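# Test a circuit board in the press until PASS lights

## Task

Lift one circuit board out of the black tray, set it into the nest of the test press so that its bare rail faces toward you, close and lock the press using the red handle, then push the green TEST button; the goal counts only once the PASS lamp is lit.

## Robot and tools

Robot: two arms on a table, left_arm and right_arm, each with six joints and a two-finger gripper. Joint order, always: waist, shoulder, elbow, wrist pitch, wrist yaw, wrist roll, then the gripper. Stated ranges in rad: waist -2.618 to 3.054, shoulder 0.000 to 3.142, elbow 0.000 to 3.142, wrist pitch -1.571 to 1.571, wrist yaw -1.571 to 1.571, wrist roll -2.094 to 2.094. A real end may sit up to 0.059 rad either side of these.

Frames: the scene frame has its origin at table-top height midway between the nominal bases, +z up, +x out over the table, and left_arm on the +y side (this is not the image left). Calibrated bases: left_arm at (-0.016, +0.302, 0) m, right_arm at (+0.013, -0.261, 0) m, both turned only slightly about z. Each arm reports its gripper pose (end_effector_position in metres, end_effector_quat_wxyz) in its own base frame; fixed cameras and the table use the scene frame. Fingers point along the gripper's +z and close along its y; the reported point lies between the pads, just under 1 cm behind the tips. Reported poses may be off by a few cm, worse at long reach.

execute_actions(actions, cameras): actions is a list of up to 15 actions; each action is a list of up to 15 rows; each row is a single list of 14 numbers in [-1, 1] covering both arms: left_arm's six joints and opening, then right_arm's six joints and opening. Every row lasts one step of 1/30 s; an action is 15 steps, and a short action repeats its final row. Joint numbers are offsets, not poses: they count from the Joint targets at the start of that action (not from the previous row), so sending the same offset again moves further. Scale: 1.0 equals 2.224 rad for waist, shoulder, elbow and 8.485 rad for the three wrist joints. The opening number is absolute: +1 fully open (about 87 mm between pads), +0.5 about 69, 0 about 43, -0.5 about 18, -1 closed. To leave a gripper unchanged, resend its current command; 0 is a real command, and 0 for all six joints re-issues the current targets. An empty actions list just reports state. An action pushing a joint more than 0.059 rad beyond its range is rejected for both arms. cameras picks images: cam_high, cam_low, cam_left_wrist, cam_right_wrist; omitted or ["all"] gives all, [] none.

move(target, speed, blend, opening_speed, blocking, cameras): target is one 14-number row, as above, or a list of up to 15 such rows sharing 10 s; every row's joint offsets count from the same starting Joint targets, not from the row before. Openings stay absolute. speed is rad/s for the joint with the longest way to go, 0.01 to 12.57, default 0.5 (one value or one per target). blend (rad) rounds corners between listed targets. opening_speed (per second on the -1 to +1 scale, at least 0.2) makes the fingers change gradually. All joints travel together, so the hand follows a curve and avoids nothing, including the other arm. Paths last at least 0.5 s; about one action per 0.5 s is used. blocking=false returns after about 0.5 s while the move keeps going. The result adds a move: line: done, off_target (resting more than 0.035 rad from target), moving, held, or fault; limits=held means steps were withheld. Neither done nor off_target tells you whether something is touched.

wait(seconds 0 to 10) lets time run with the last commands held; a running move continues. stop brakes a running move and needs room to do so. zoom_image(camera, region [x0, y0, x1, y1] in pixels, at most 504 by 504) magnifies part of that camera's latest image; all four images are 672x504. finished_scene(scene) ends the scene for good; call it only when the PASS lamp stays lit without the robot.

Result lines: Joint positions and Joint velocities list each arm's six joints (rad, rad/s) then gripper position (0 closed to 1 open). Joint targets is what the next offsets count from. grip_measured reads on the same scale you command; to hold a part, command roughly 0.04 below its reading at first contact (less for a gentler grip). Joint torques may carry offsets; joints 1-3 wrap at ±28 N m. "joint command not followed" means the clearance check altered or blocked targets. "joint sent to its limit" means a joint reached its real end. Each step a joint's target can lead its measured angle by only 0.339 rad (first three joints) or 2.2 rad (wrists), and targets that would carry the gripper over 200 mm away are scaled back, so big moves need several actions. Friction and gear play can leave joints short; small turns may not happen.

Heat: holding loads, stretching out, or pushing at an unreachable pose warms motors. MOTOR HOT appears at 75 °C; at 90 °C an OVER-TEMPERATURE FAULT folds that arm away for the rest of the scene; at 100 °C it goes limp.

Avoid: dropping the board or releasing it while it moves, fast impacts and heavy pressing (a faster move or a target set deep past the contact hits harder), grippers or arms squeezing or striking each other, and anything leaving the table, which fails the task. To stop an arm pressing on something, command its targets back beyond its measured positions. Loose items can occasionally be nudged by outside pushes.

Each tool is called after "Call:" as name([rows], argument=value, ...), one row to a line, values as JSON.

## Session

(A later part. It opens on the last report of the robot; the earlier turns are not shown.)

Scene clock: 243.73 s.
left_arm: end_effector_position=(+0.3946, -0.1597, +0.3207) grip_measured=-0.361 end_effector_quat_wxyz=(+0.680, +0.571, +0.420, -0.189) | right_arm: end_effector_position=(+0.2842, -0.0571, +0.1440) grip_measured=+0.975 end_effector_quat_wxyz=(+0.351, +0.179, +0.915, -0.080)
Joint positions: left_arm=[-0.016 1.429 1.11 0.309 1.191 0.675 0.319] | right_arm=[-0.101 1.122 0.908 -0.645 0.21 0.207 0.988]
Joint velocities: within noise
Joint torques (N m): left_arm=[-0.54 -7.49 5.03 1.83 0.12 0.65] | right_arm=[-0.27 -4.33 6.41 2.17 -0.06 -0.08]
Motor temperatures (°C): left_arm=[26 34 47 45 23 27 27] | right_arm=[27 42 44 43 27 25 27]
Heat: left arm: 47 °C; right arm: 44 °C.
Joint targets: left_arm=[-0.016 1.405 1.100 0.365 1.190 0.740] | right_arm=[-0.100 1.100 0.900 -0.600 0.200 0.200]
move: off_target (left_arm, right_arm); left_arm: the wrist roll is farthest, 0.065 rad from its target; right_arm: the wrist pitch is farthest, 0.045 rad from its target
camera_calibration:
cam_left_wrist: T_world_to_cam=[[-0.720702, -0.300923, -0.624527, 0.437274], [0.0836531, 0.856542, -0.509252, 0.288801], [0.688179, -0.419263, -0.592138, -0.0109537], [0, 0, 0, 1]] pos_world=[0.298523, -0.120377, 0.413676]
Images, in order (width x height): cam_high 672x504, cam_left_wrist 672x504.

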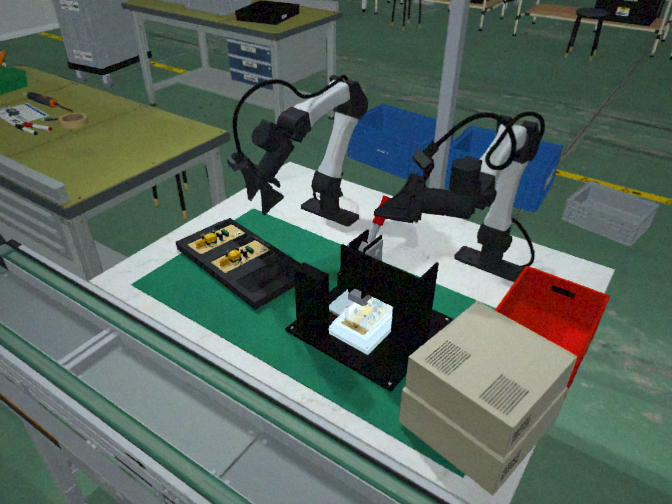

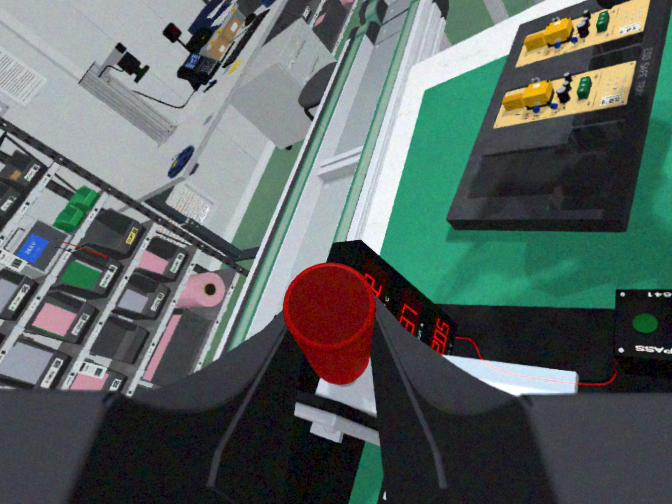

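Call:
move(target=[-0.0004,-0.0337,-0.0742,0.0112,-0.0002,0.0448,-0.5, 0,0,0,0,0,0,1], speed=0.15, cameras=["cam_left_wrist","cam_high"])

Call:
zoom_image(camera="cam_high", region=[320, 150, 480, 330])

Scene clock: 247.43 s.
left_arm: end_effector_position=(+0.3757, -0.1599, +0.2999) grip_measured=-0.370 end_effector_quat_wxyz=(+0.697, +0.642, +0.308, -0.081) | right_arm: end_effector_position=(+0.2842, -0.0571, +0.1440) grip_measured=+0.975 end_effector_quat_wxyz=(+0.351, +0.179, +0.915, -0.080)
Joint positions: left_arm=[-0.021 1.353 0.94 0.369 1.217 1.049 0.315] | right_arm=[-0.101 1.122 0.908 -0.645 0.21 0.207 0.988]
Joint velocities: within noise
Joint torques (N m): left_arm=[-0.27 -6.61 5.6 2.09 -0.16 0.68] | right_arm=[-0.28 -4.31 6.41 2.17 -0.06 -0.08]
Motor temperatures (°C): left_arm=[26 35 46 46 23 27 27] | right_arm=[27 42 44 43 27 25 27]
Heat: left arm: 46 °C; right arm: 44 °C.
Joint targets: left_arm=[-0.017 1.330 0.935 0.460 1.189 1.120] | right_arm=[-0.100 1.100 0.900 -0.600 0.200 0.200]
move: off_target (left_arm, right_arm); left_arm: the wrist pitch is farthest, 0.091 rad from its target; right_arm: the wrist pitch is farthest, 0.045 rad from its target
camera_calibration:
cam_left_wrist: T_world_to_cam=[[-0.49178, -0.185171, -0.850802, 0.410902], [0.250943, 0.905524, -0.342131, 0.174832], [0.833774, -0.381756, -0.398852, -0.11703], [0, 0, 0, 1]] pos_world=[0.255777, -0.126905, 0.362734]
Images, in order (width x height): cam_high 672x504, cam_left_wrist 672x504.

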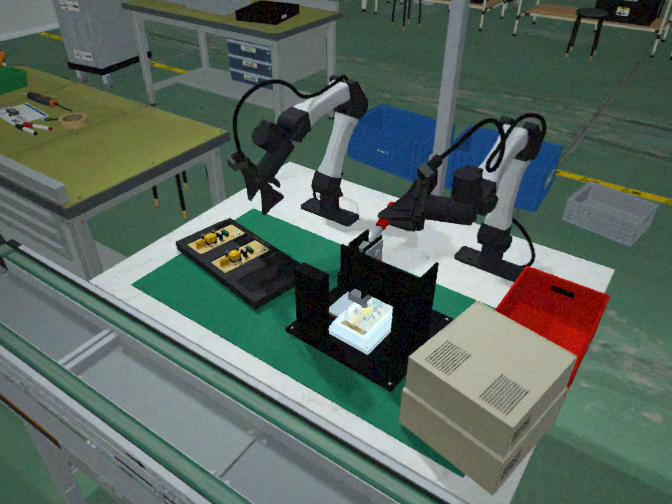

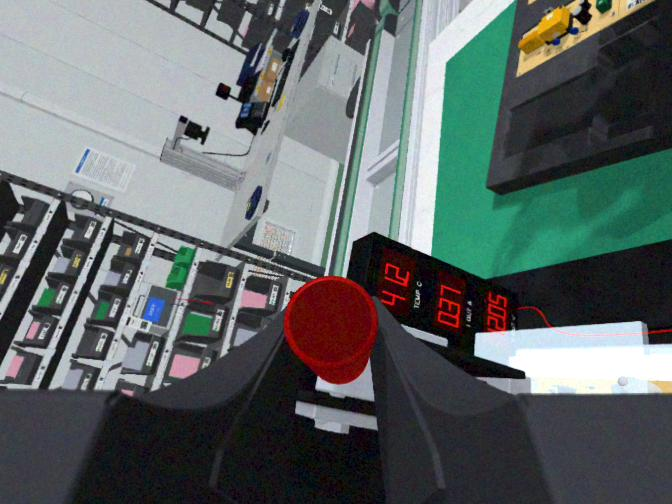

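Scaled by 2.800 from the camera's 672x504 image, which has a finer 960x720 frame.

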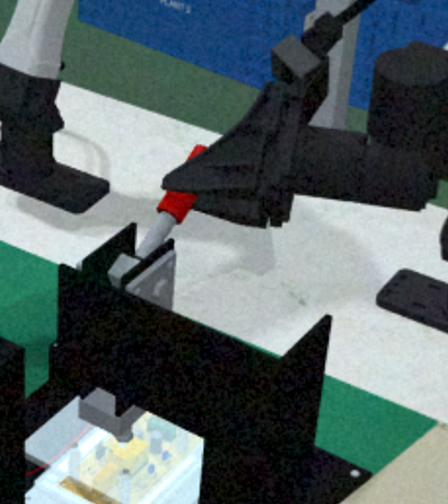

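Call:
move(target=[-0.0013,-0.0045,-0.0607,0.0165,0,0.033,-0.5, 0,0,0,0,0,0,1], speed=0.15, cameras=["cam_left_wrist","cam_high"])

Call:
zoom_image(camera="cam_high", region=[320, 150, 480, 330])

Scene clock: 250.47 s.
left_arm: end_effector_position=(+0.3665, -0.1598, +0.2791) grip_measured=-0.371 end_effector_quat_wxyz=(+0.702, +0.680, +0.211, +0.011) | right_arm: end_effector_position=(+0.2842, -0.0571, +0.1440) grip_measured=+0.975 end_effector_quat_wxyz=(+0.351, +0.179, +0.915, -0.080)
Joint positions: left_arm=[-0.021 1.337 0.8 0.494 1.233 1.326 0.315] | right_arm=[-0.101 1.122 0.908 -0.645 0.21 0.207 0.988]
Joint velocities: within noise
Joint torques (N m): left_arm=[-0.44 -5.75 5.79 2.24 -0.34 0.71] | right_arm=[-0.27 -4.33 6.41 2.17 -0.06 -0.08]
Motor temperatures (°C): left_arm=[26 35 46 47 23 27 27] | right_arm=[27 42 44 43 27 25 27]
Heat: left arm: 47 °C; right arm: 44 °C.
Joint targets: left_arm=[-0.020 1.320 0.800 0.600 1.189 1.400] | right_arm=[-0.100 1.100 0.900 -0.600 0.200 0.200]
move: off_target (left_arm, right_arm); left_arm: the wrist pitch is farthest, 0.106 rad from its target; right_arm: the wrist pitch is farthest, 0.045 rad from its target
camera_calibration:
cam_left_wrist: T_world_to_cam=[[-0.254735, -0.0976343, -0.962069, 0.346974], [0.33888, 0.922786, -0.183376, 0.0961998], [0.905688, -0.372739, -0.20198, -0.197557], [0, 0, 0, 1]] pos_world=[0.234711, -0.128532, 0.311551]
Images, in order (width x height): cam_high 672x504, cam_left_wrist 672x504.

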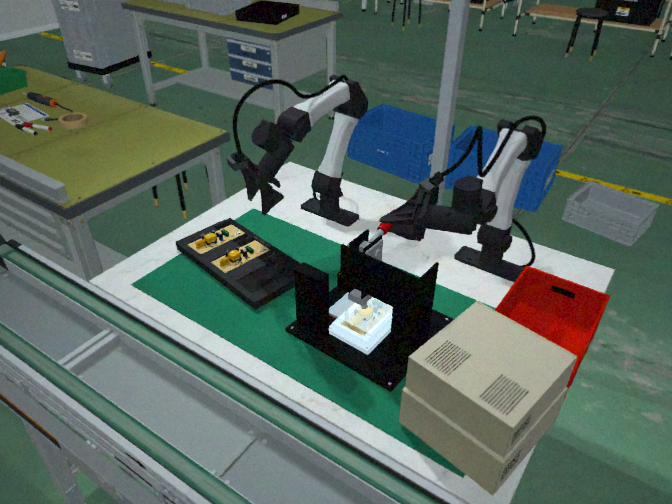

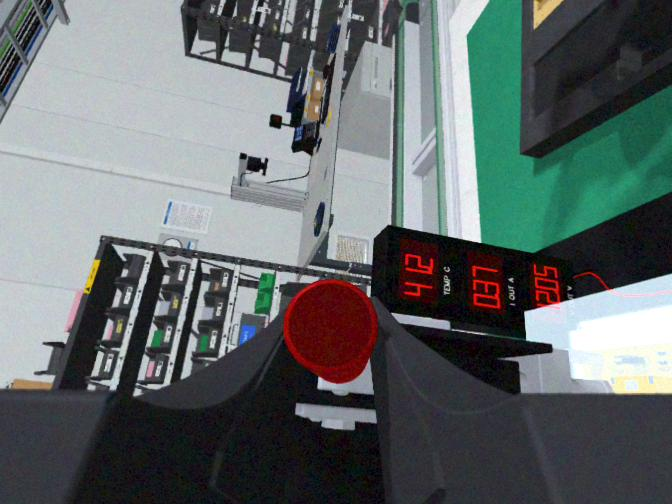

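Scaled by 2.800 from the camera's 672x504 image, which has a finer 960x720 frame.

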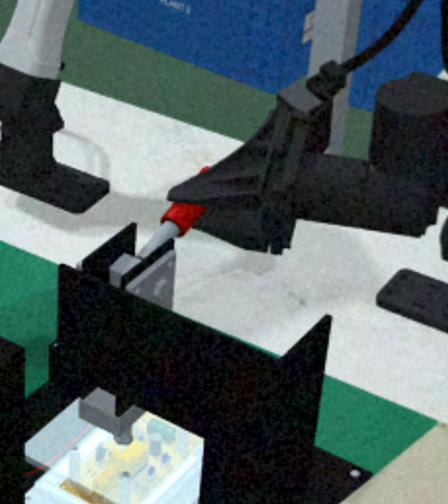

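Call:
move(target=[0,0.009,-0.0292,0.0118,0,0.0189,-0.5, 0,0,0,0,0,0,1], speed=0.12, cameras=["cam_left_wrist","cam_high"])

Call:
zoom_image(camera="cam_high", region=[320, 150, 480, 330])

Scene clock: 253.13 s.
left_arm: end_effector_position=(+0.3634, -0.1597, +0.2667) grip_measured=-0.373 end_effector_quat_wxyz=(+0.698, +0.696, +0.156, +0.068) | right_arm: end_effector_position=(+0.2842, -0.0571, +0.1440) grip_measured=+0.975 end_effector_quat_wxyz=(+0.351, +0.179, +0.915, -0.080)
Joint positions: left_arm=[-0.022 1.345 0.73 0.565 1.231 1.495 0.313] | right_arm=[-0.101 1.122 0.908 -0.645 0.21 0.207 0.988]
Joint velocities: within noise
Joint torques (N m): left_arm=[-0.28 -4.63 6.05 2.5 -0.29 0.66] | right_arm=[-0.27 -4.33 6.41 2.17 -0.07 -0.08]
Motor temperatures (°C): left_arm=[26 35 46 48 23 27 27] | right_arm=[27 42 44 43 27 25 27]
Heat: left arm: 48 °C; right arm: 44 °C.
Joint targets: left_arm=[-0.020 1.340 0.735 0.700 1.189 1.561] | right_arm=[-0.100 1.100 0.900 -0.600 0.200 0.200]
move: off_target (left_arm, right_arm); left_arm: the wrist pitch is farthest, 0.135 rad from its target; right_arm: the wrist pitch is farthest, 0.045 rad from its target
camera_calibration:
cam_left_wrist: T_world_to_cam=[[-0.10389, -0.0453927, -0.993552, 0.296114], [0.360633, 0.929257, -0.0801644, 0.0604122], [0.926904, -0.366636, -0.0801701, -0.236453], [0, 0, 0, 1]] pos_world=[0.228146, -0.129389, 0.280091]
Images, in order (width x height): cam_high 672x504, cam_left_wrist 672x504.

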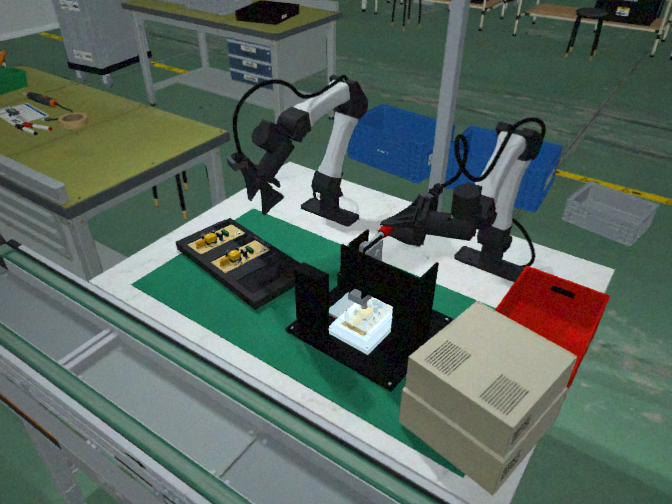

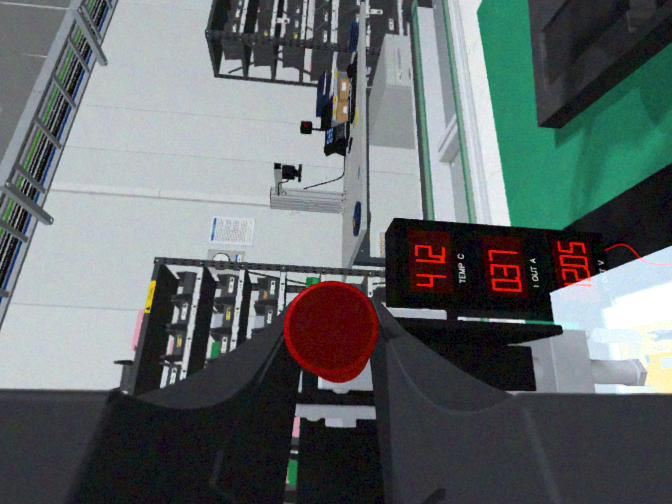

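Scaled by 2.800 from the camera's 672x504 image, which has a finer 960x720 frame.

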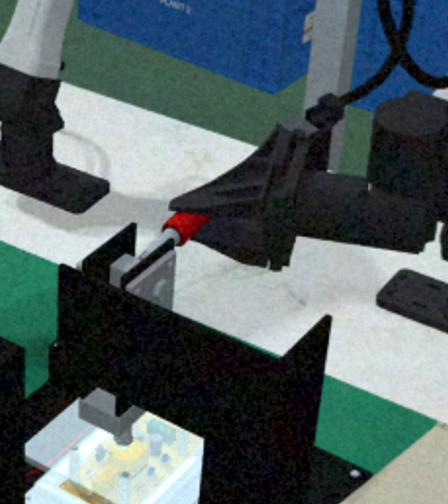

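Call:
move(target=[0,0.009,-0.036,-0.0035,0,0.012,-0.5, 0,0,0,0,0,0,1], speed=0.12, cameras=["cam_left_wrist","cam_high"])

Call:
zoom_image(camera="cam_high", region=[320, 150, 480, 330])

Scene clock: 254.87 s.
left_arm: end_effector_position=(+0.3624, -0.1596, +0.2565) grip_measured=-0.368 end_effector_quat_wxyz=(+0.692, +0.702, +0.128, +0.108) | right_arm: end_effector_position=(+0.2842, -0.0571, +0.1440) grip_measured=+0.975 end_effector_quat_wxyz=(+0.351, +0.179, +0.915, -0.080)
Joint positions: left_arm=[-0.028 1.354 0.676 0.628 1.208 1.593 0.316] | right_arm=[-0.101 1.122 0.908 -0.645 0.21 0.207 0.988]
Joint velocities: within noise
Joint torques (N m): left_arm=[0.13 -3.58 3.81 1.63 -0.05 0.69] | right_arm=[-0.27 -4.33 6.41 2.17 -0.06 -0.08]
Motor temperatures (°C): left_arm=[26 35 45 48 23 27 27] | right_arm=[27 42 44 43 27 25 27]
Heat: left arm: 48 °C; right arm: 44 °C.
Joint targets: left_arm=[-0.020 1.360 0.655 0.671 1.189 1.663] | right_arm=[-0.100 1.100 0.900 -0.600 0.200 0.200]
move: off_target (left_arm, right_arm); left_arm: the wrist roll is farthest, 0.070 rad from its target; right_arm: the wrist pitch is farthest, 0.045 rad from its target
camera_calibration:
cam_left_wrist: T_world_to_cam=[[-0.0114741, -0.0140345, -0.999836, 0.259007], [0.350697, 0.936332, -0.0171677, 0.0484598], [0.936419, -0.350836, -0.00582174, -0.256223], [0, 0, 0, 1]] pos_world=[0.225909, -0.131631, 0.258305]
Images, in order (width x height): cam_high 672x504, cam_left_wrist 672x504.

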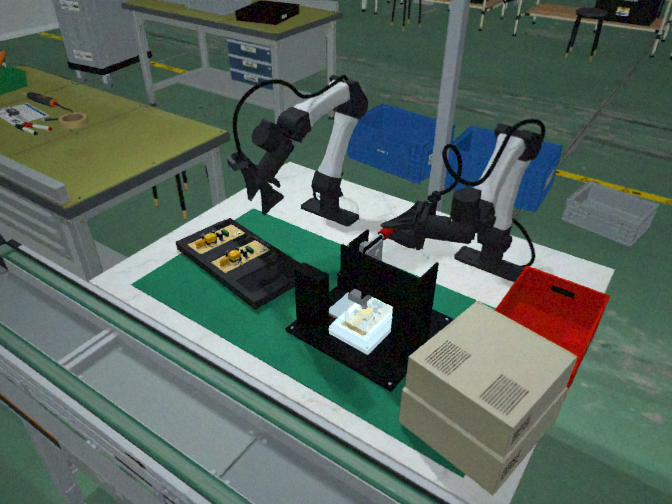

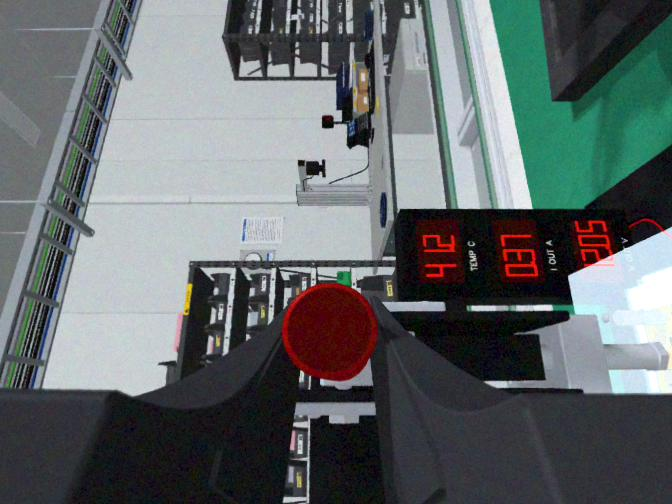

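Scaled by 2.800 from the camera's 672x504 image, which has a finer 960x720 frame.

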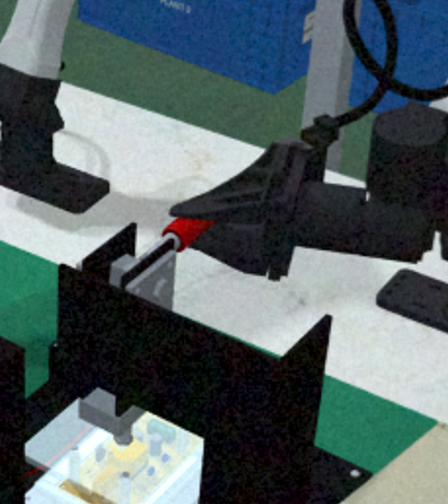

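Call:
move(target=[0,0.007,-0.036,0.004,0,0.007,-0.5, 0,0,0,0,0,0,1], speed=0.12, cameras=["cam_left_wrist","cam_high"])

Call:
zoom_image(camera="cam_high", region=[320, 150, 480, 330])

Scene clock: 256.40 s.
left_arm: end_effector_position=(+0.3623, -0.1585, +0.2559) grip_measured=-0.287 end_effector_quat_wxyz=(+0.691, +0.698, +0.105, +0.154) | right_arm: end_effector_position=(+0.2842, -0.0571, +0.1440) grip_measured=+0.975 end_effector_quat_wxyz=(+0.351, +0.179, +0.915, -0.080)
Joint positions: left_arm=[-0.037 1.359 0.624 0.743 1.164 1.633 0.356] | right_arm=[-0.101 1.122 0.908 -0.645 0.21 0.207 0.988]
Joint velocities: within noise
Joint torques (N m): left_arm=[0.99 -2.44 1.62 0.95 0.39 0.88] | right_arm=[-0.28 -4.33 6.41 2.16 -0.07 -0.08]
Motor temperatures (°C): left_arm=[26 34 45 47 23 27 27] | right_arm=[27 42 44 43 27 25 27]
Heat: left arm: 47 °C; right arm: 44 °C.
Joint targets: left_arm=[-0.020 1.376 0.575 0.705 1.189 1.722] | right_arm=[-0.100 1.100 0.900 -0.600 0.200 0.200]
move: off_target (left_arm, right_arm); left_arm: the wrist roll is farthest, 0.089 rad from its target; right_arm: the wrist pitch is farthest, 0.045 rad from its target
camera_calibration:
cam_left_wrist: T_world_to_cam=[[0.0846756, 0.000147063, -0.996409, 0.224902], [0.318584, 0.947504, 0.0272133, 0.049494], [0.944105, -0.319744, 0.0801836, -0.275573], [0, 0, 0, 1]] pos_world=[0.225358, -0.135042, 0.244843]
Images, in order (width x height): cam_high 672x504, cam_left_wrist 672x504.

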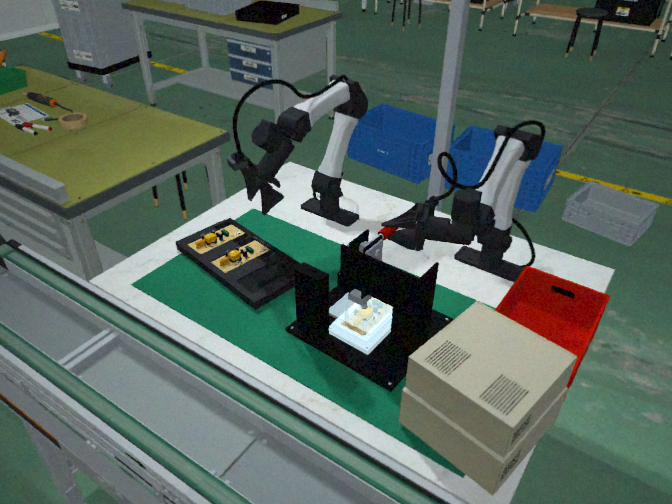

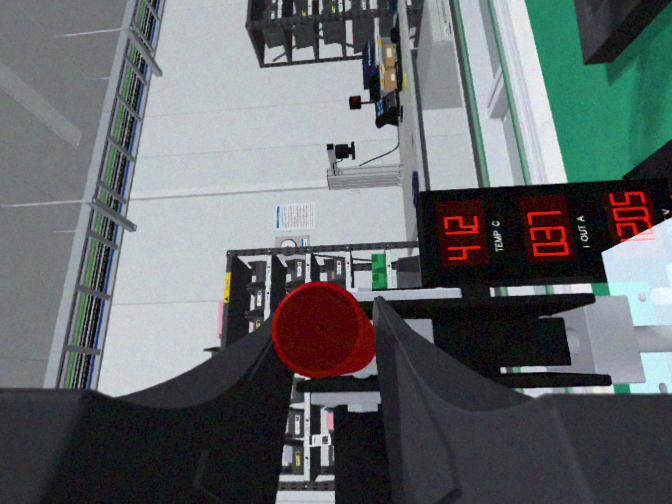

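Scaled by 2.800 from the camera's 672x504 image, which has a finer 960x720 frame.

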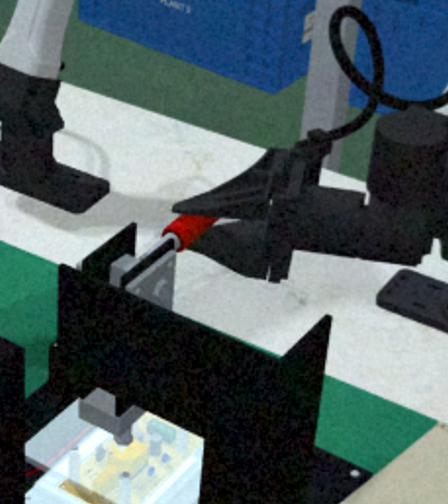

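Call:
move(target=[-0.005,-0.006,0.025,0.003,-0.002,-0.009,-0.4, 0,0,0,0,0,0,1], speed=0.12, cameras=[])

Call:
move(target=[0,0,0,0,0,0,0.3, 0,0,0,0,0,0,1], opening_speed=0.4, cameras=["cam_left_wrist","cam_high"])

Call:
zoom_image(camera="cam_high", region=[320, 190, 480, 370])

Scene clock: 258.03 s.
left_arm: end_effector_position=(+0.3628, -0.1583, +0.2563) grip_measured=-0.298 end_effector_quat_wxyz=(+0.693, +0.697, +0.111, +0.150) | right_arm: end_effector_position=(+0.2842, -0.0571, +0.1440) grip_measured=+0.975 end_effector_quat_wxyz=(+0.351, +0.179, +0.915, -0.080)
Joint positions: left_arm=[-0.037 1.359 0.625 0.746 1.163 1.614 0.351] | right_arm=[-0.101 1.122 0.908 -0.645 0.21 0.207 0.988]
Joint velocities: within noise
Joint torques (N m): left_arm=[0.14 -3.77 5.91 1.13 0.2 0.29] | right_arm=[-0.27 -4.33 6.41 2.17 -0.06 -0.08]
Motor temperatures (°C): left_arm=[26 34 45 47 23 27 27] | right_arm=[27 41 44 44 27 25 27]
Heat: left arm: 47 °C; right arm: 44 °C.
Joint targets: left_arm=[-0.031 1.362 0.630 0.730 1.172 1.646] | right_arm=[-0.100 1.100 0.900 -0.600 0.200 0.200]
move: off_target (right_arm); right_arm: the wrist pitch is farthest, 0.045 rad from its target
No camera images: "cameras" was empty.

Scene clock: 260.00 s.
left_arm: end_effector_position=(+0.3627, -0.1583, +0.2574) grip_measured=+0.300 end_effector_quat_wxyz=(+0.691, +0.698, +0.101, +0.159) | right_arm: end_effector_position=(+0.2842, -0.0571, +0.1440) grip_measured=+0.975 end_effector_quat_wxyz=(+0.351, +0.179, +0.915, -0.080)
Joint positions: left_arm=[-0.037 1.359 0.625 0.746 1.163 1.641 0.65] | right_arm=[-0.101 1.122 0.908 -0.645 0.21 0.207 0.988]
Joint velocities: within noise
Joint torques (N m): left_arm=[0.02 -3.67 5.89 1.19 0.24 -0.04] | right_arm=[-0.27 -4.33 6.41 2.17 -0.06 -0.08]
Motor temperatures (°C): left_arm=[26 34 45 46 23 27 27] | right_arm=[27 41 44 44 27 25 27]
Heat: left arm: 46 °C; right arm: 44 °C.
Joint targets: left_arm=[-0.031 1.362 0.630 0.730 1.172 1.646] | right_arm=[-0.100 1.100 0.900 -0.600 0.200 0.200]
move: off_target (right_arm); right_arm: the wrist pitch is farthest, 0.045 rad from its target
camera_calibration:
cam_left_wrist: T_world_to_cam=[[0.097078, 0.00297976, -0.995272, 0.222093], [0.316385, 0.948032, 0.0336982, 0.0483108], [0.943651, -0.31816, 0.0910903, -0.278394], [0, 0, 0, 1]] pos_world=[0.225862, -0.135036, 0.244774]
Images, in order (width x height): cam_high 672x504, cam_left_wrist 672x504.

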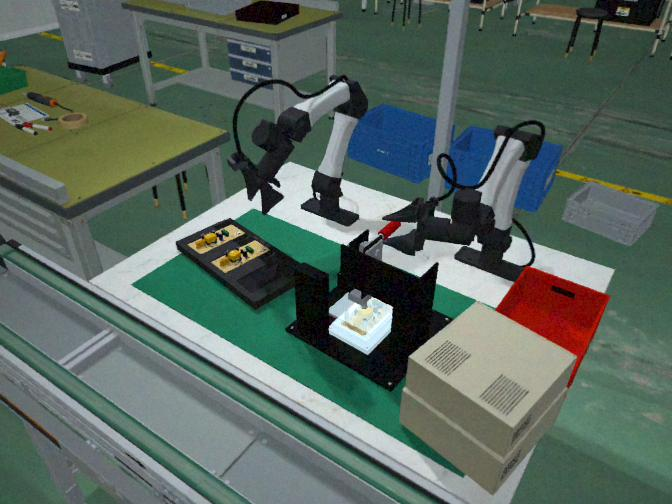

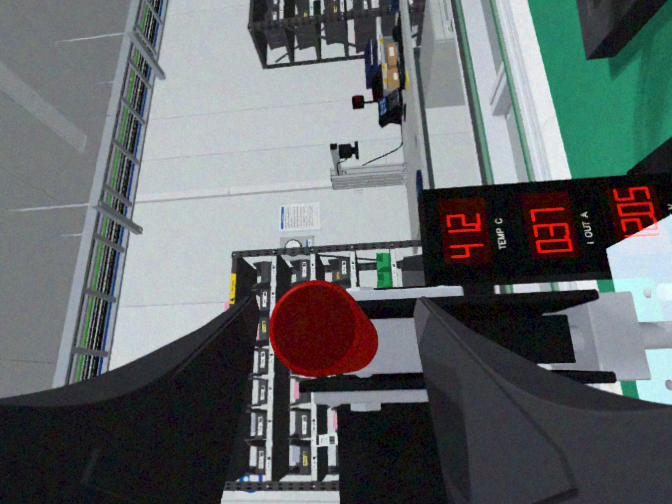

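Scaled by 2.800 from the camera's 672x504 image, which has a finer 960x720 frame.

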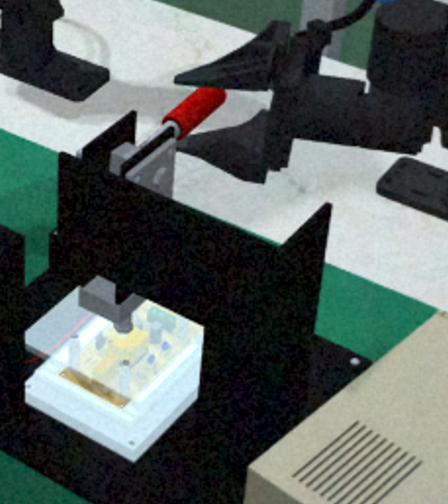

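Call:
move(target="[0,0,0,0,0,0,1, 0,0,0,0,0,0,1],[0.15,0,0,0,0.04,0,1, 0,0,0,0,0,0,1]]", speed=0.25)


Call:
move([
  [0,0,0,0,0,0,1, 0,0,0,0,0,0,1],
  [0.15,0,0,0,0.04,0,1, 0,0,0,0,0,0,1],
], speed=0.25)

Call:
zoom_image(camera="cam_high", region=[320, 190, 480, 370])

Scene clock: 265.57 s.
left_arm: end_effector_position=(+0.3513, -0.0728, +0.2568) grip_measured=+1.000 end_effector_quat_wxyz=(+0.689, +0.700, +0.100, +0.159) | right_arm: end_effector_position=(+0.2843, -0.0571, +0.1441) grip_measured=+0.975 end_effector_quat_wxyz=(+0.352, +0.179, +0.915, -0.080)
Joint positions: left_arm=[0.295 1.359 0.625 0.746 1.497 1.643 1] | right_arm=[-0.101 1.122 0.908 -0.644 0.21 0.207 0.988]
Joint velocities: within noise
Joint torques (N m): left_arm=[0.4 -3.49 5.67 0.96 0.25 -0.01] | right_arm=[-0.28 -4.33 6.41 2.17 -0.06 -0.08]
Motor temperatures (°C): left_arm=[26 34 44 45 23 27 27] | right_arm=[27 41 44 44 27 25 27]
Heat: left arm: 45 °C; right arm: 44 °C.
Joint targets: left_arm=[0.302 1.362 0.630 0.730 1.511 1.646] | right_arm=[-0.100 1.100 0.900 -0.600 0.200 0.200]
move: off_target (right_arm); right_arm: the wrist pitch is farthest, 0.044 rad from its target
camera_calibration:
cam_left_wrist: T_world_to_cam=[[0.0983457, 0.00775577, -0.995122, 0.222266], [0.31784, 0.94735, 0.0387949, -0.0309277], [0.94303, -0.320105, 0.0907028, -0.240279], [0, 0, 0, 1]] pos_world=[0.214561, -0.0493389, 0.244176]
cam_right_wrist: T_world_to_cam=[[-0.396049, -0.917864, 0.0258998, 0.0562254], [-0.905643, 0.395119, 0.153923, 0.279239], [-0.151514, 0.037505, -0.987743, 0.325563], [0, 0, 0, 1]] pos_world=[0.324486, -0.0709356, 0.277136]

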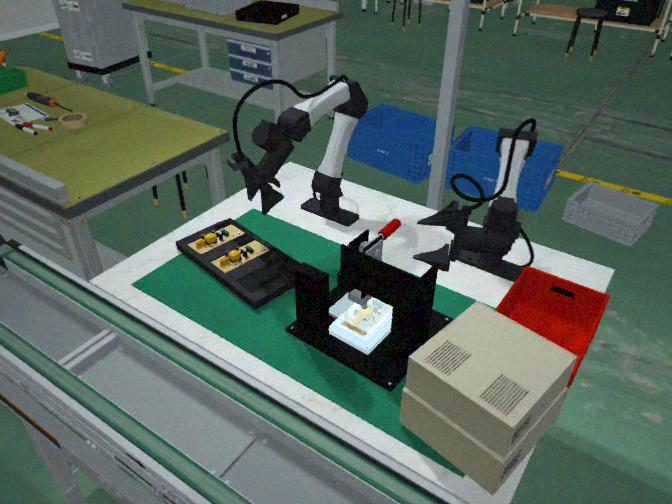

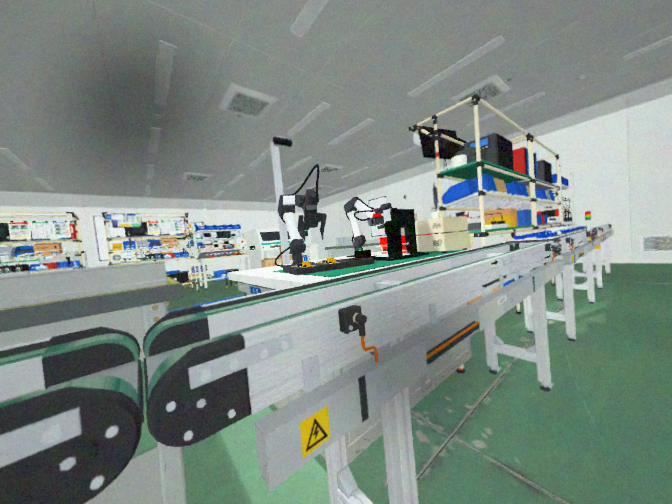

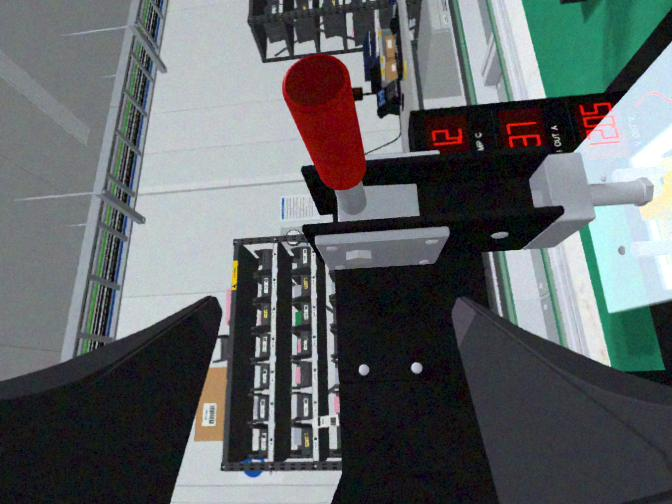

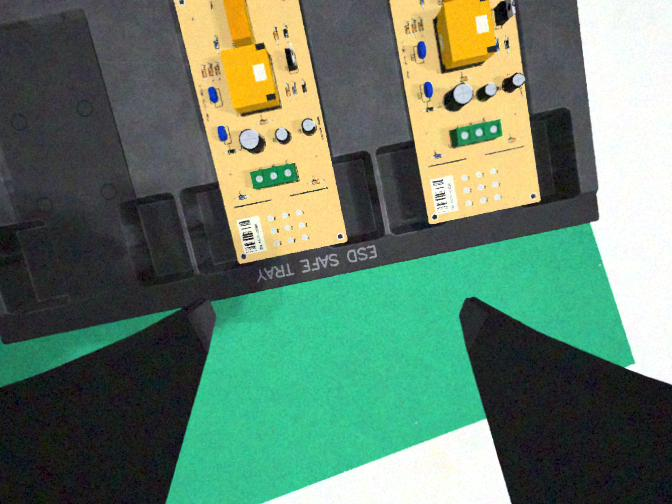

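Scaled by 2.800 from the camera's 672x504 image, which has a finer 960x720 frame.

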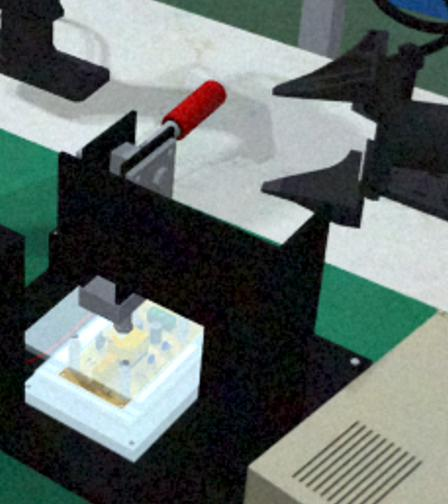

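Call:
move([
  [-0.0009,-0.3876,0.0764,-0.1214,-0.072,-0.1351,1, 0,0,0,0,0,0,1],
  [-0.3808,-0.4069,0.0647,-0.1387,-0.2126,-0.1938,1, 0,0,0,0,0,0,-1],
], speed=0.8, blend=[0.08,0])

Call:
zoom_image(camera="cam_left_wrist", region=[260, 20, 560, 340])

Scene clock: 271.77 s.
left_arm: end_effector_position=(+0.2280, -0.0774, +0.2989) grip_measured=+1.000 end_effector_quat_wxyz=(+0.672, +0.105, +0.730, -0.072) | right_arm: end_effector_position=(+0.2843, -0.0571, +0.1441) grip_measured=-1.000 end_effector_quat_wxyz=(+0.352, +0.179, +0.915, -0.080)
Joint positions: left_arm=[-0.534 0.458 0.77 -0.403 -0.284 0.01 1] | right_arm=[-0.101 1.122 0.908 -0.644 0.21 0.207 0]
Joint velocities: within noise
Joint torques (N m): left_arm=[-0.75 1.52 5.75 1.36 0 -0.09] | right_arm=[-0.27 -4.33 6.41 2.16 -0.06 -0.08]
Motor temperatures (°C): left_arm=[26 34 45 44 23 27 27] | right_arm=[27 41 44 44 27 25 27]
Heat: left arm: 45 °C; right arm: 44 °C.
Joint targets: left_arm=[-0.545 0.457 0.774 -0.447 -0.293 0.001] | right_arm=[-0.100 1.100 0.900 -0.600 0.200 0.200]
move: off_target (left_arm, right_arm); target 2's new numbers were sent with right_arm's wrist pitch 0.044 rad from that target; left_arm: the wrist pitch is farthest, 0.044 rad from its target; right_arm: the wrist pitch is farthest, 0.044 rad from its target
camera_calibration:
cam_left_wrist: T_world_to_cam=[[-0.224217, -0.973391, -0.0472929, -0.00947767], [-0.79427, 0.210645, -0.56988, 0.389519], [0.564678, -0.0902133, -0.820366, 0.247106], [0, 0, 0, 1]] pos_world=[0.167723, -0.0689835, 0.424248]
cam_right_wrist: T_world_to_cam=[[-0.396049, -0.917864, 0.0258998, 0.0562254], [-0.905643, 0.395119, 0.153923, 0.279239], [-0.151514, 0.037505, -0.987743, 0.325563], [0, 0, 0, 1]] pos_world=[0.324486, -0.0709356, 0.277136]

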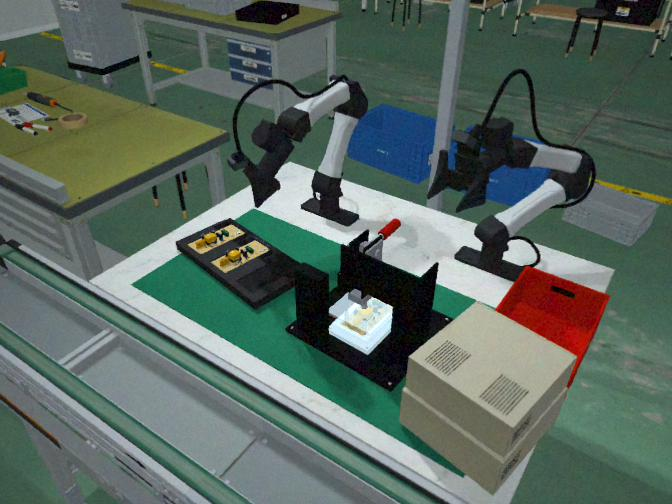

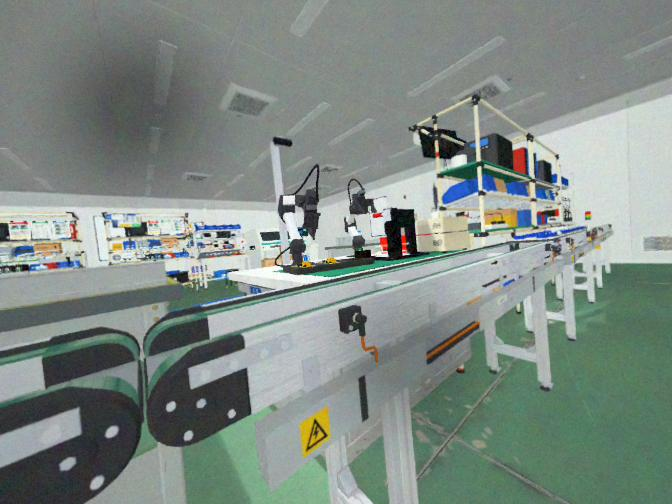

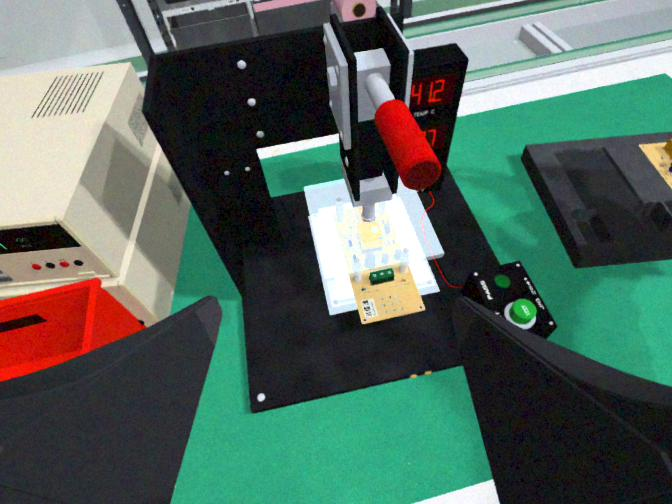

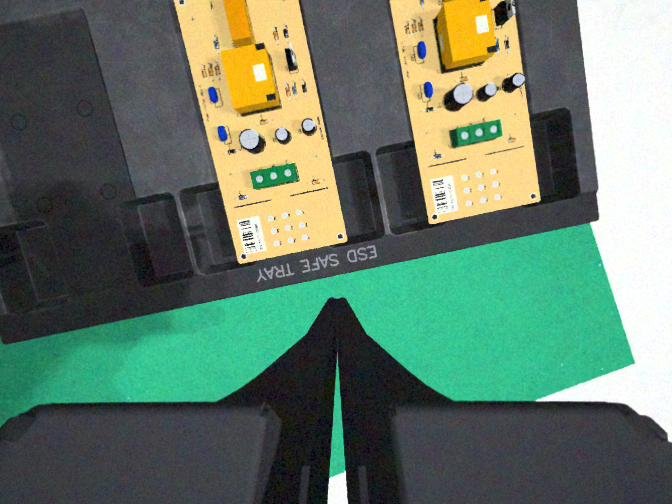

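Scaled by 1.575 from the camera's 672x504 image, which has a finer 960x720 frame.

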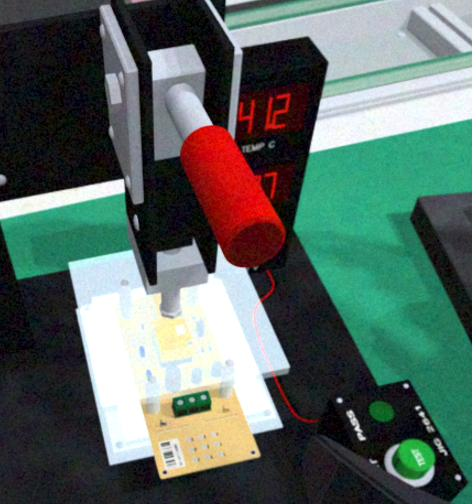

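Call:
move(target=[0,0,0,0,0,0,1, 0.4222,0.1749,0.112,0.013,-0.0236,-0.0236,-1], speed=0.5, cameras=["cam_right_wrist","cam_left_wrist"])

Scene clock: 276.77 s.
left_arm: end_effector_position=(+0.2281, -0.0770, +0.2988) grip_measured=+1.000 end_effector_quat_wxyz=(+0.672, +0.104, +0.730, -0.072) | right_arm: end_effector_position=(+0.2463, +0.2723, +0.1200) grip_measured=-1.000 end_effector_quat_wxyz=(+0.298, -0.381, +0.866, +0.129)
Joint positions: left_arm=[-0.533 0.458 0.77 -0.403 -0.284 0.01 1] | right_arm=[0.84 1.483 1.108 -0.534 0.011 0.008 0]
Joint velocities: within noise
Joint torques (N m): left_arm=[-0.94 1.59 5.82 1.36 0.02 -0.1] | right_arm=[0.08 -5.09 10.95 2.11 -0.14 -0.08]
Motor temperatures (°C): left_arm=[26 33 45 43 23 27 27] | right_arm=[27 40 45 44 27 25 27]
Heat: left arm: 45 °C; right arm: 45 °C.
Joint targets: left_arm=[-0.545 0.457 0.774 -0.447 -0.293 0.001] | right_arm=[0.839 1.489 1.149 -0.490 0.000 0.000]
move: off_target (left_arm, right_arm); left_arm: the wrist pitch is farthest, 0.044 rad from its target; right_arm: the wrist pitch is farthest, 0.045 rad from its target
camera_calibration:
cam_left_wrist: T_world_to_cam=[[-0.22235, -0.97383, -0.0470698, -0.00960454], [-0.794965, 0.209038, -0.569504, 0.389324], [0.564439, -0.0892104, -0.82064, 0.247219], [0, 0, 0, 1]] pos_world=[0.167823, -0.068682, 0.424147]
cam_right_wrist: T_world_to_cam=[[0.72718, -0.686365, 0.0105692, 0.00626286], [-0.669948, -0.706263, 0.228829, 0.351166], [-0.149595, -0.173481, -0.973409, 0.338899], [0, 0, 0, 1]] pos_world=[0.281407, 0.311107, 0.249464]
Images, in order (width x height): cam_left_wrist 672x504, cam_right_wrist 672x504.

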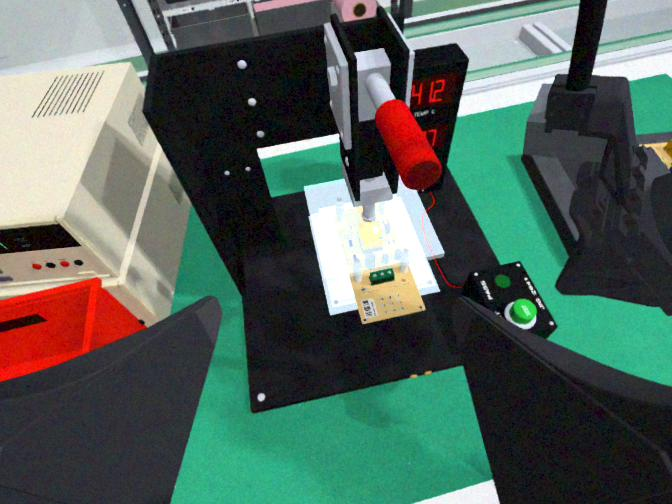

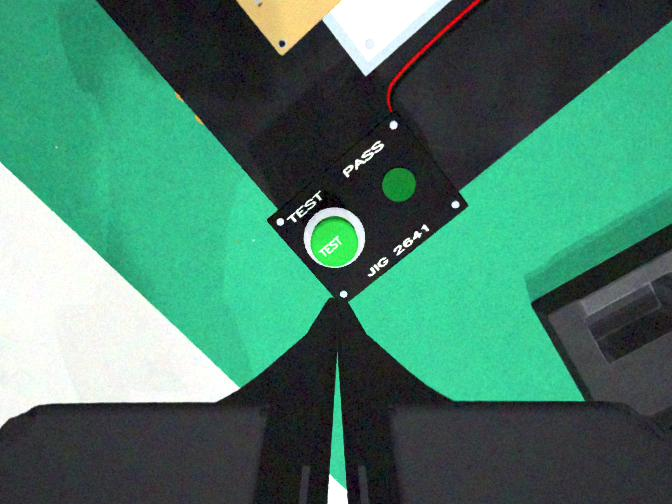

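Call:
move(target=[0,0,0,0,0,0,1, 0,0.0423,-0.076,0.0271,0,0,-1], speed=0.1, cameras=["cam_right_wrist","cam_left_wrist"])

Call:
zoom_image(camera="cam_left_wrist", region=[420, 200, 600, 380])

Scene clock: 280.90 s.
left_arm: end_effector_position=(+0.2281, -0.0770, +0.2988) grip_measured=+1.000 end_effector_quat_wxyz=(+0.672, +0.104, +0.730, -0.072) | right_arm: end_effector_position=(+0.2583, +0.2849, +0.0755) grip_measured=-1.000 end_effector_quat_wxyz=(+0.312, -0.378, +0.861, +0.135)
Joint positions: left_arm=[-0.533 0.458 0.77 -0.403 -0.284 0.01 1] | right_arm=[0.838 1.567 0.99 -0.299 0.01 0.008 0]
Joint velocities: within noise
Joint torques (N m): left_arm=[-0.83 1.48 5.68 1.36 0 -0.12] | right_arm=[0.08 -4.88 6.01 2.08 -0.14 -0.09]
Motor temperatures (°C): left_arm=[26 33 45 43 23 27 27] | right_arm=[27 40 45 45 27 25 27]
Heat: left arm: 45 °C; right arm: 45 °C.
Joint targets: left_arm=[-0.545 0.457 0.774 -0.447 -0.293 0.001] | right_arm=[0.839 1.583 0.980 -0.260 0.000 0.000]
move: off_target (left_arm, right_arm); left_arm: the wrist pitch is farthest, 0.044 rad from its target; right_arm: the wrist pitch is farthest, 0.039 rad from its target
camera_calibration:
cam_left_wrist: T_world_to_cam=[[-0.22235, -0.97383, -0.0470698, -0.00960454], [-0.794965, 0.209038, -0.569504, 0.389324], [0.564439, -0.0892104, -0.82064, 0.247219], [0, 0, 0, 1]] pos_world=[0.167823, -0.068682, 0.424147]
cam_right_wrist: T_world_to_cam=[[0.726264, -0.687348, 0.00966916, 0.00717305], [-0.675282, -0.710742, 0.197079, 0.383452], [-0.128589, -0.14966, -0.98034, 0.287899], [0, 0, 0, 1]] pos_world=[0.29075, 0.320553, 0.206599]
Images, in order (width x height): cam_left_wrist 672x504, cam_right_wrist 672x504.

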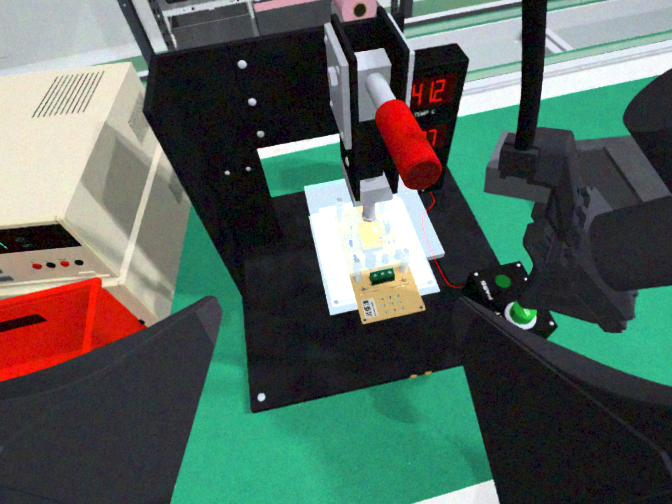

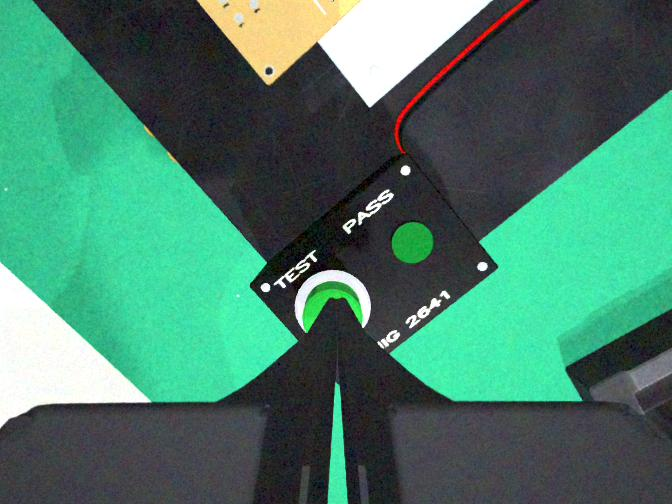

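Scaled by 2.800 from the camera's 672x504 image, which has a finer 960x720 frame.

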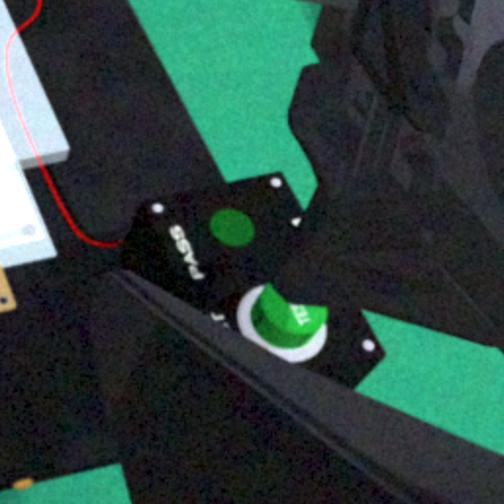

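Call:
move(target=[0,0,0,0,0,0,1, 0,0.0126,-0.018,0.007,0,0,-1], speed=0.1, cameras=["cam_right_wrist","cam_left_wrist"])

Call:
zoom_image(camera="cam_left_wrist", region=[420, 200, 600, 380])

Scene clock: 282.77 s.
left_arm: end_effector_position=(+0.2281, -0.0770, +0.2988) grip_measured=+1.000 end_effector_quat_wxyz=(+0.672, +0.104, +0.730, -0.072) | right_arm: end_effector_position=(+0.2670, +0.2955, +0.0694) grip_measured=-1.000 end_effector_quat_wxyz=(+0.334, -0.375, +0.852, +0.146)
Joint positions: left_arm=[-0.533 0.458 0.77 -0.403 -0.284 0.01 1] | right_arm=[0.84 1.595 0.962 -0.191 0.01 0.008 0]
Joint velocities: within noise
Joint torques (N m): left_arm=[-0.79 1.52 5.75 1.37 0.03 -0.09] | right_arm=[0.08 -5.05 4.92 1.62 -0.14 -0.08]
Motor temperatures (°C): left_arm=[26 33 45 43 23 27 27] | right_arm=[27 40 45 45 27 25 27]
Heat: left arm: 45 °C; right arm: 45 °C.
Joint targets: left_arm=[-0.545 0.457 0.774 -0.447 -0.293 0.001] | right_arm=[0.839 1.611 0.940 -0.200 0.000 0.000]
move: off_target (left_arm); left_arm: the wrist pitch is farthest, 0.044 rad from its target
camera_calibration:
cam_left_wrist: T_world_to_cam=[[-0.22235, -0.97383, -0.0470698, -0.00960454], [-0.794965, 0.209038, -0.569504, 0.389324], [0.564439, -0.0892104, -0.82064, 0.247219], [0, 0, 0, 1]] pos_world=[0.167823, -0.068682, 0.424147]
cam_right_wrist: T_world_to_cam=[[0.727021, -0.686565, 0.00832637, 0.00788644], [-0.680198, -0.71852, 0.145118, 0.405282], [-0.0936504, -0.111168, -0.989379, 0.26455], [0, 0, 0, 1]] pos_world=[0.294713, 0.326027, 0.20286]
Images, in order (width x height): cam_left_wrist 672x504, cam_right_wrist 672x504.

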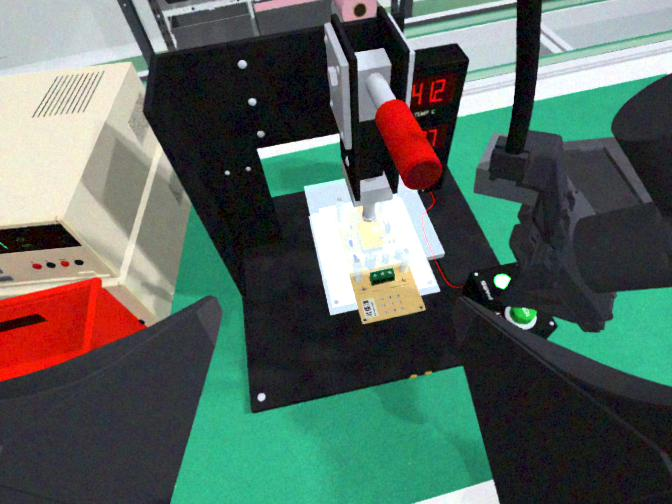

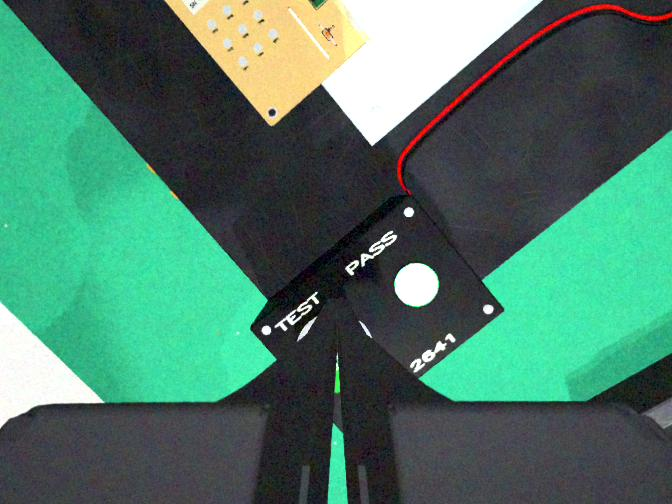

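Scaled by 2.800 from the camera's 672x504 image, which has a finer 960x720 frame.

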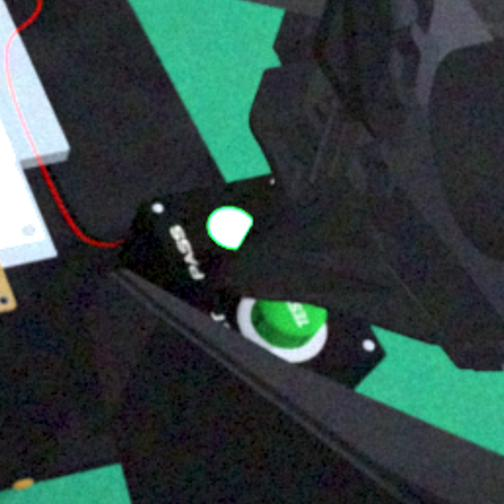

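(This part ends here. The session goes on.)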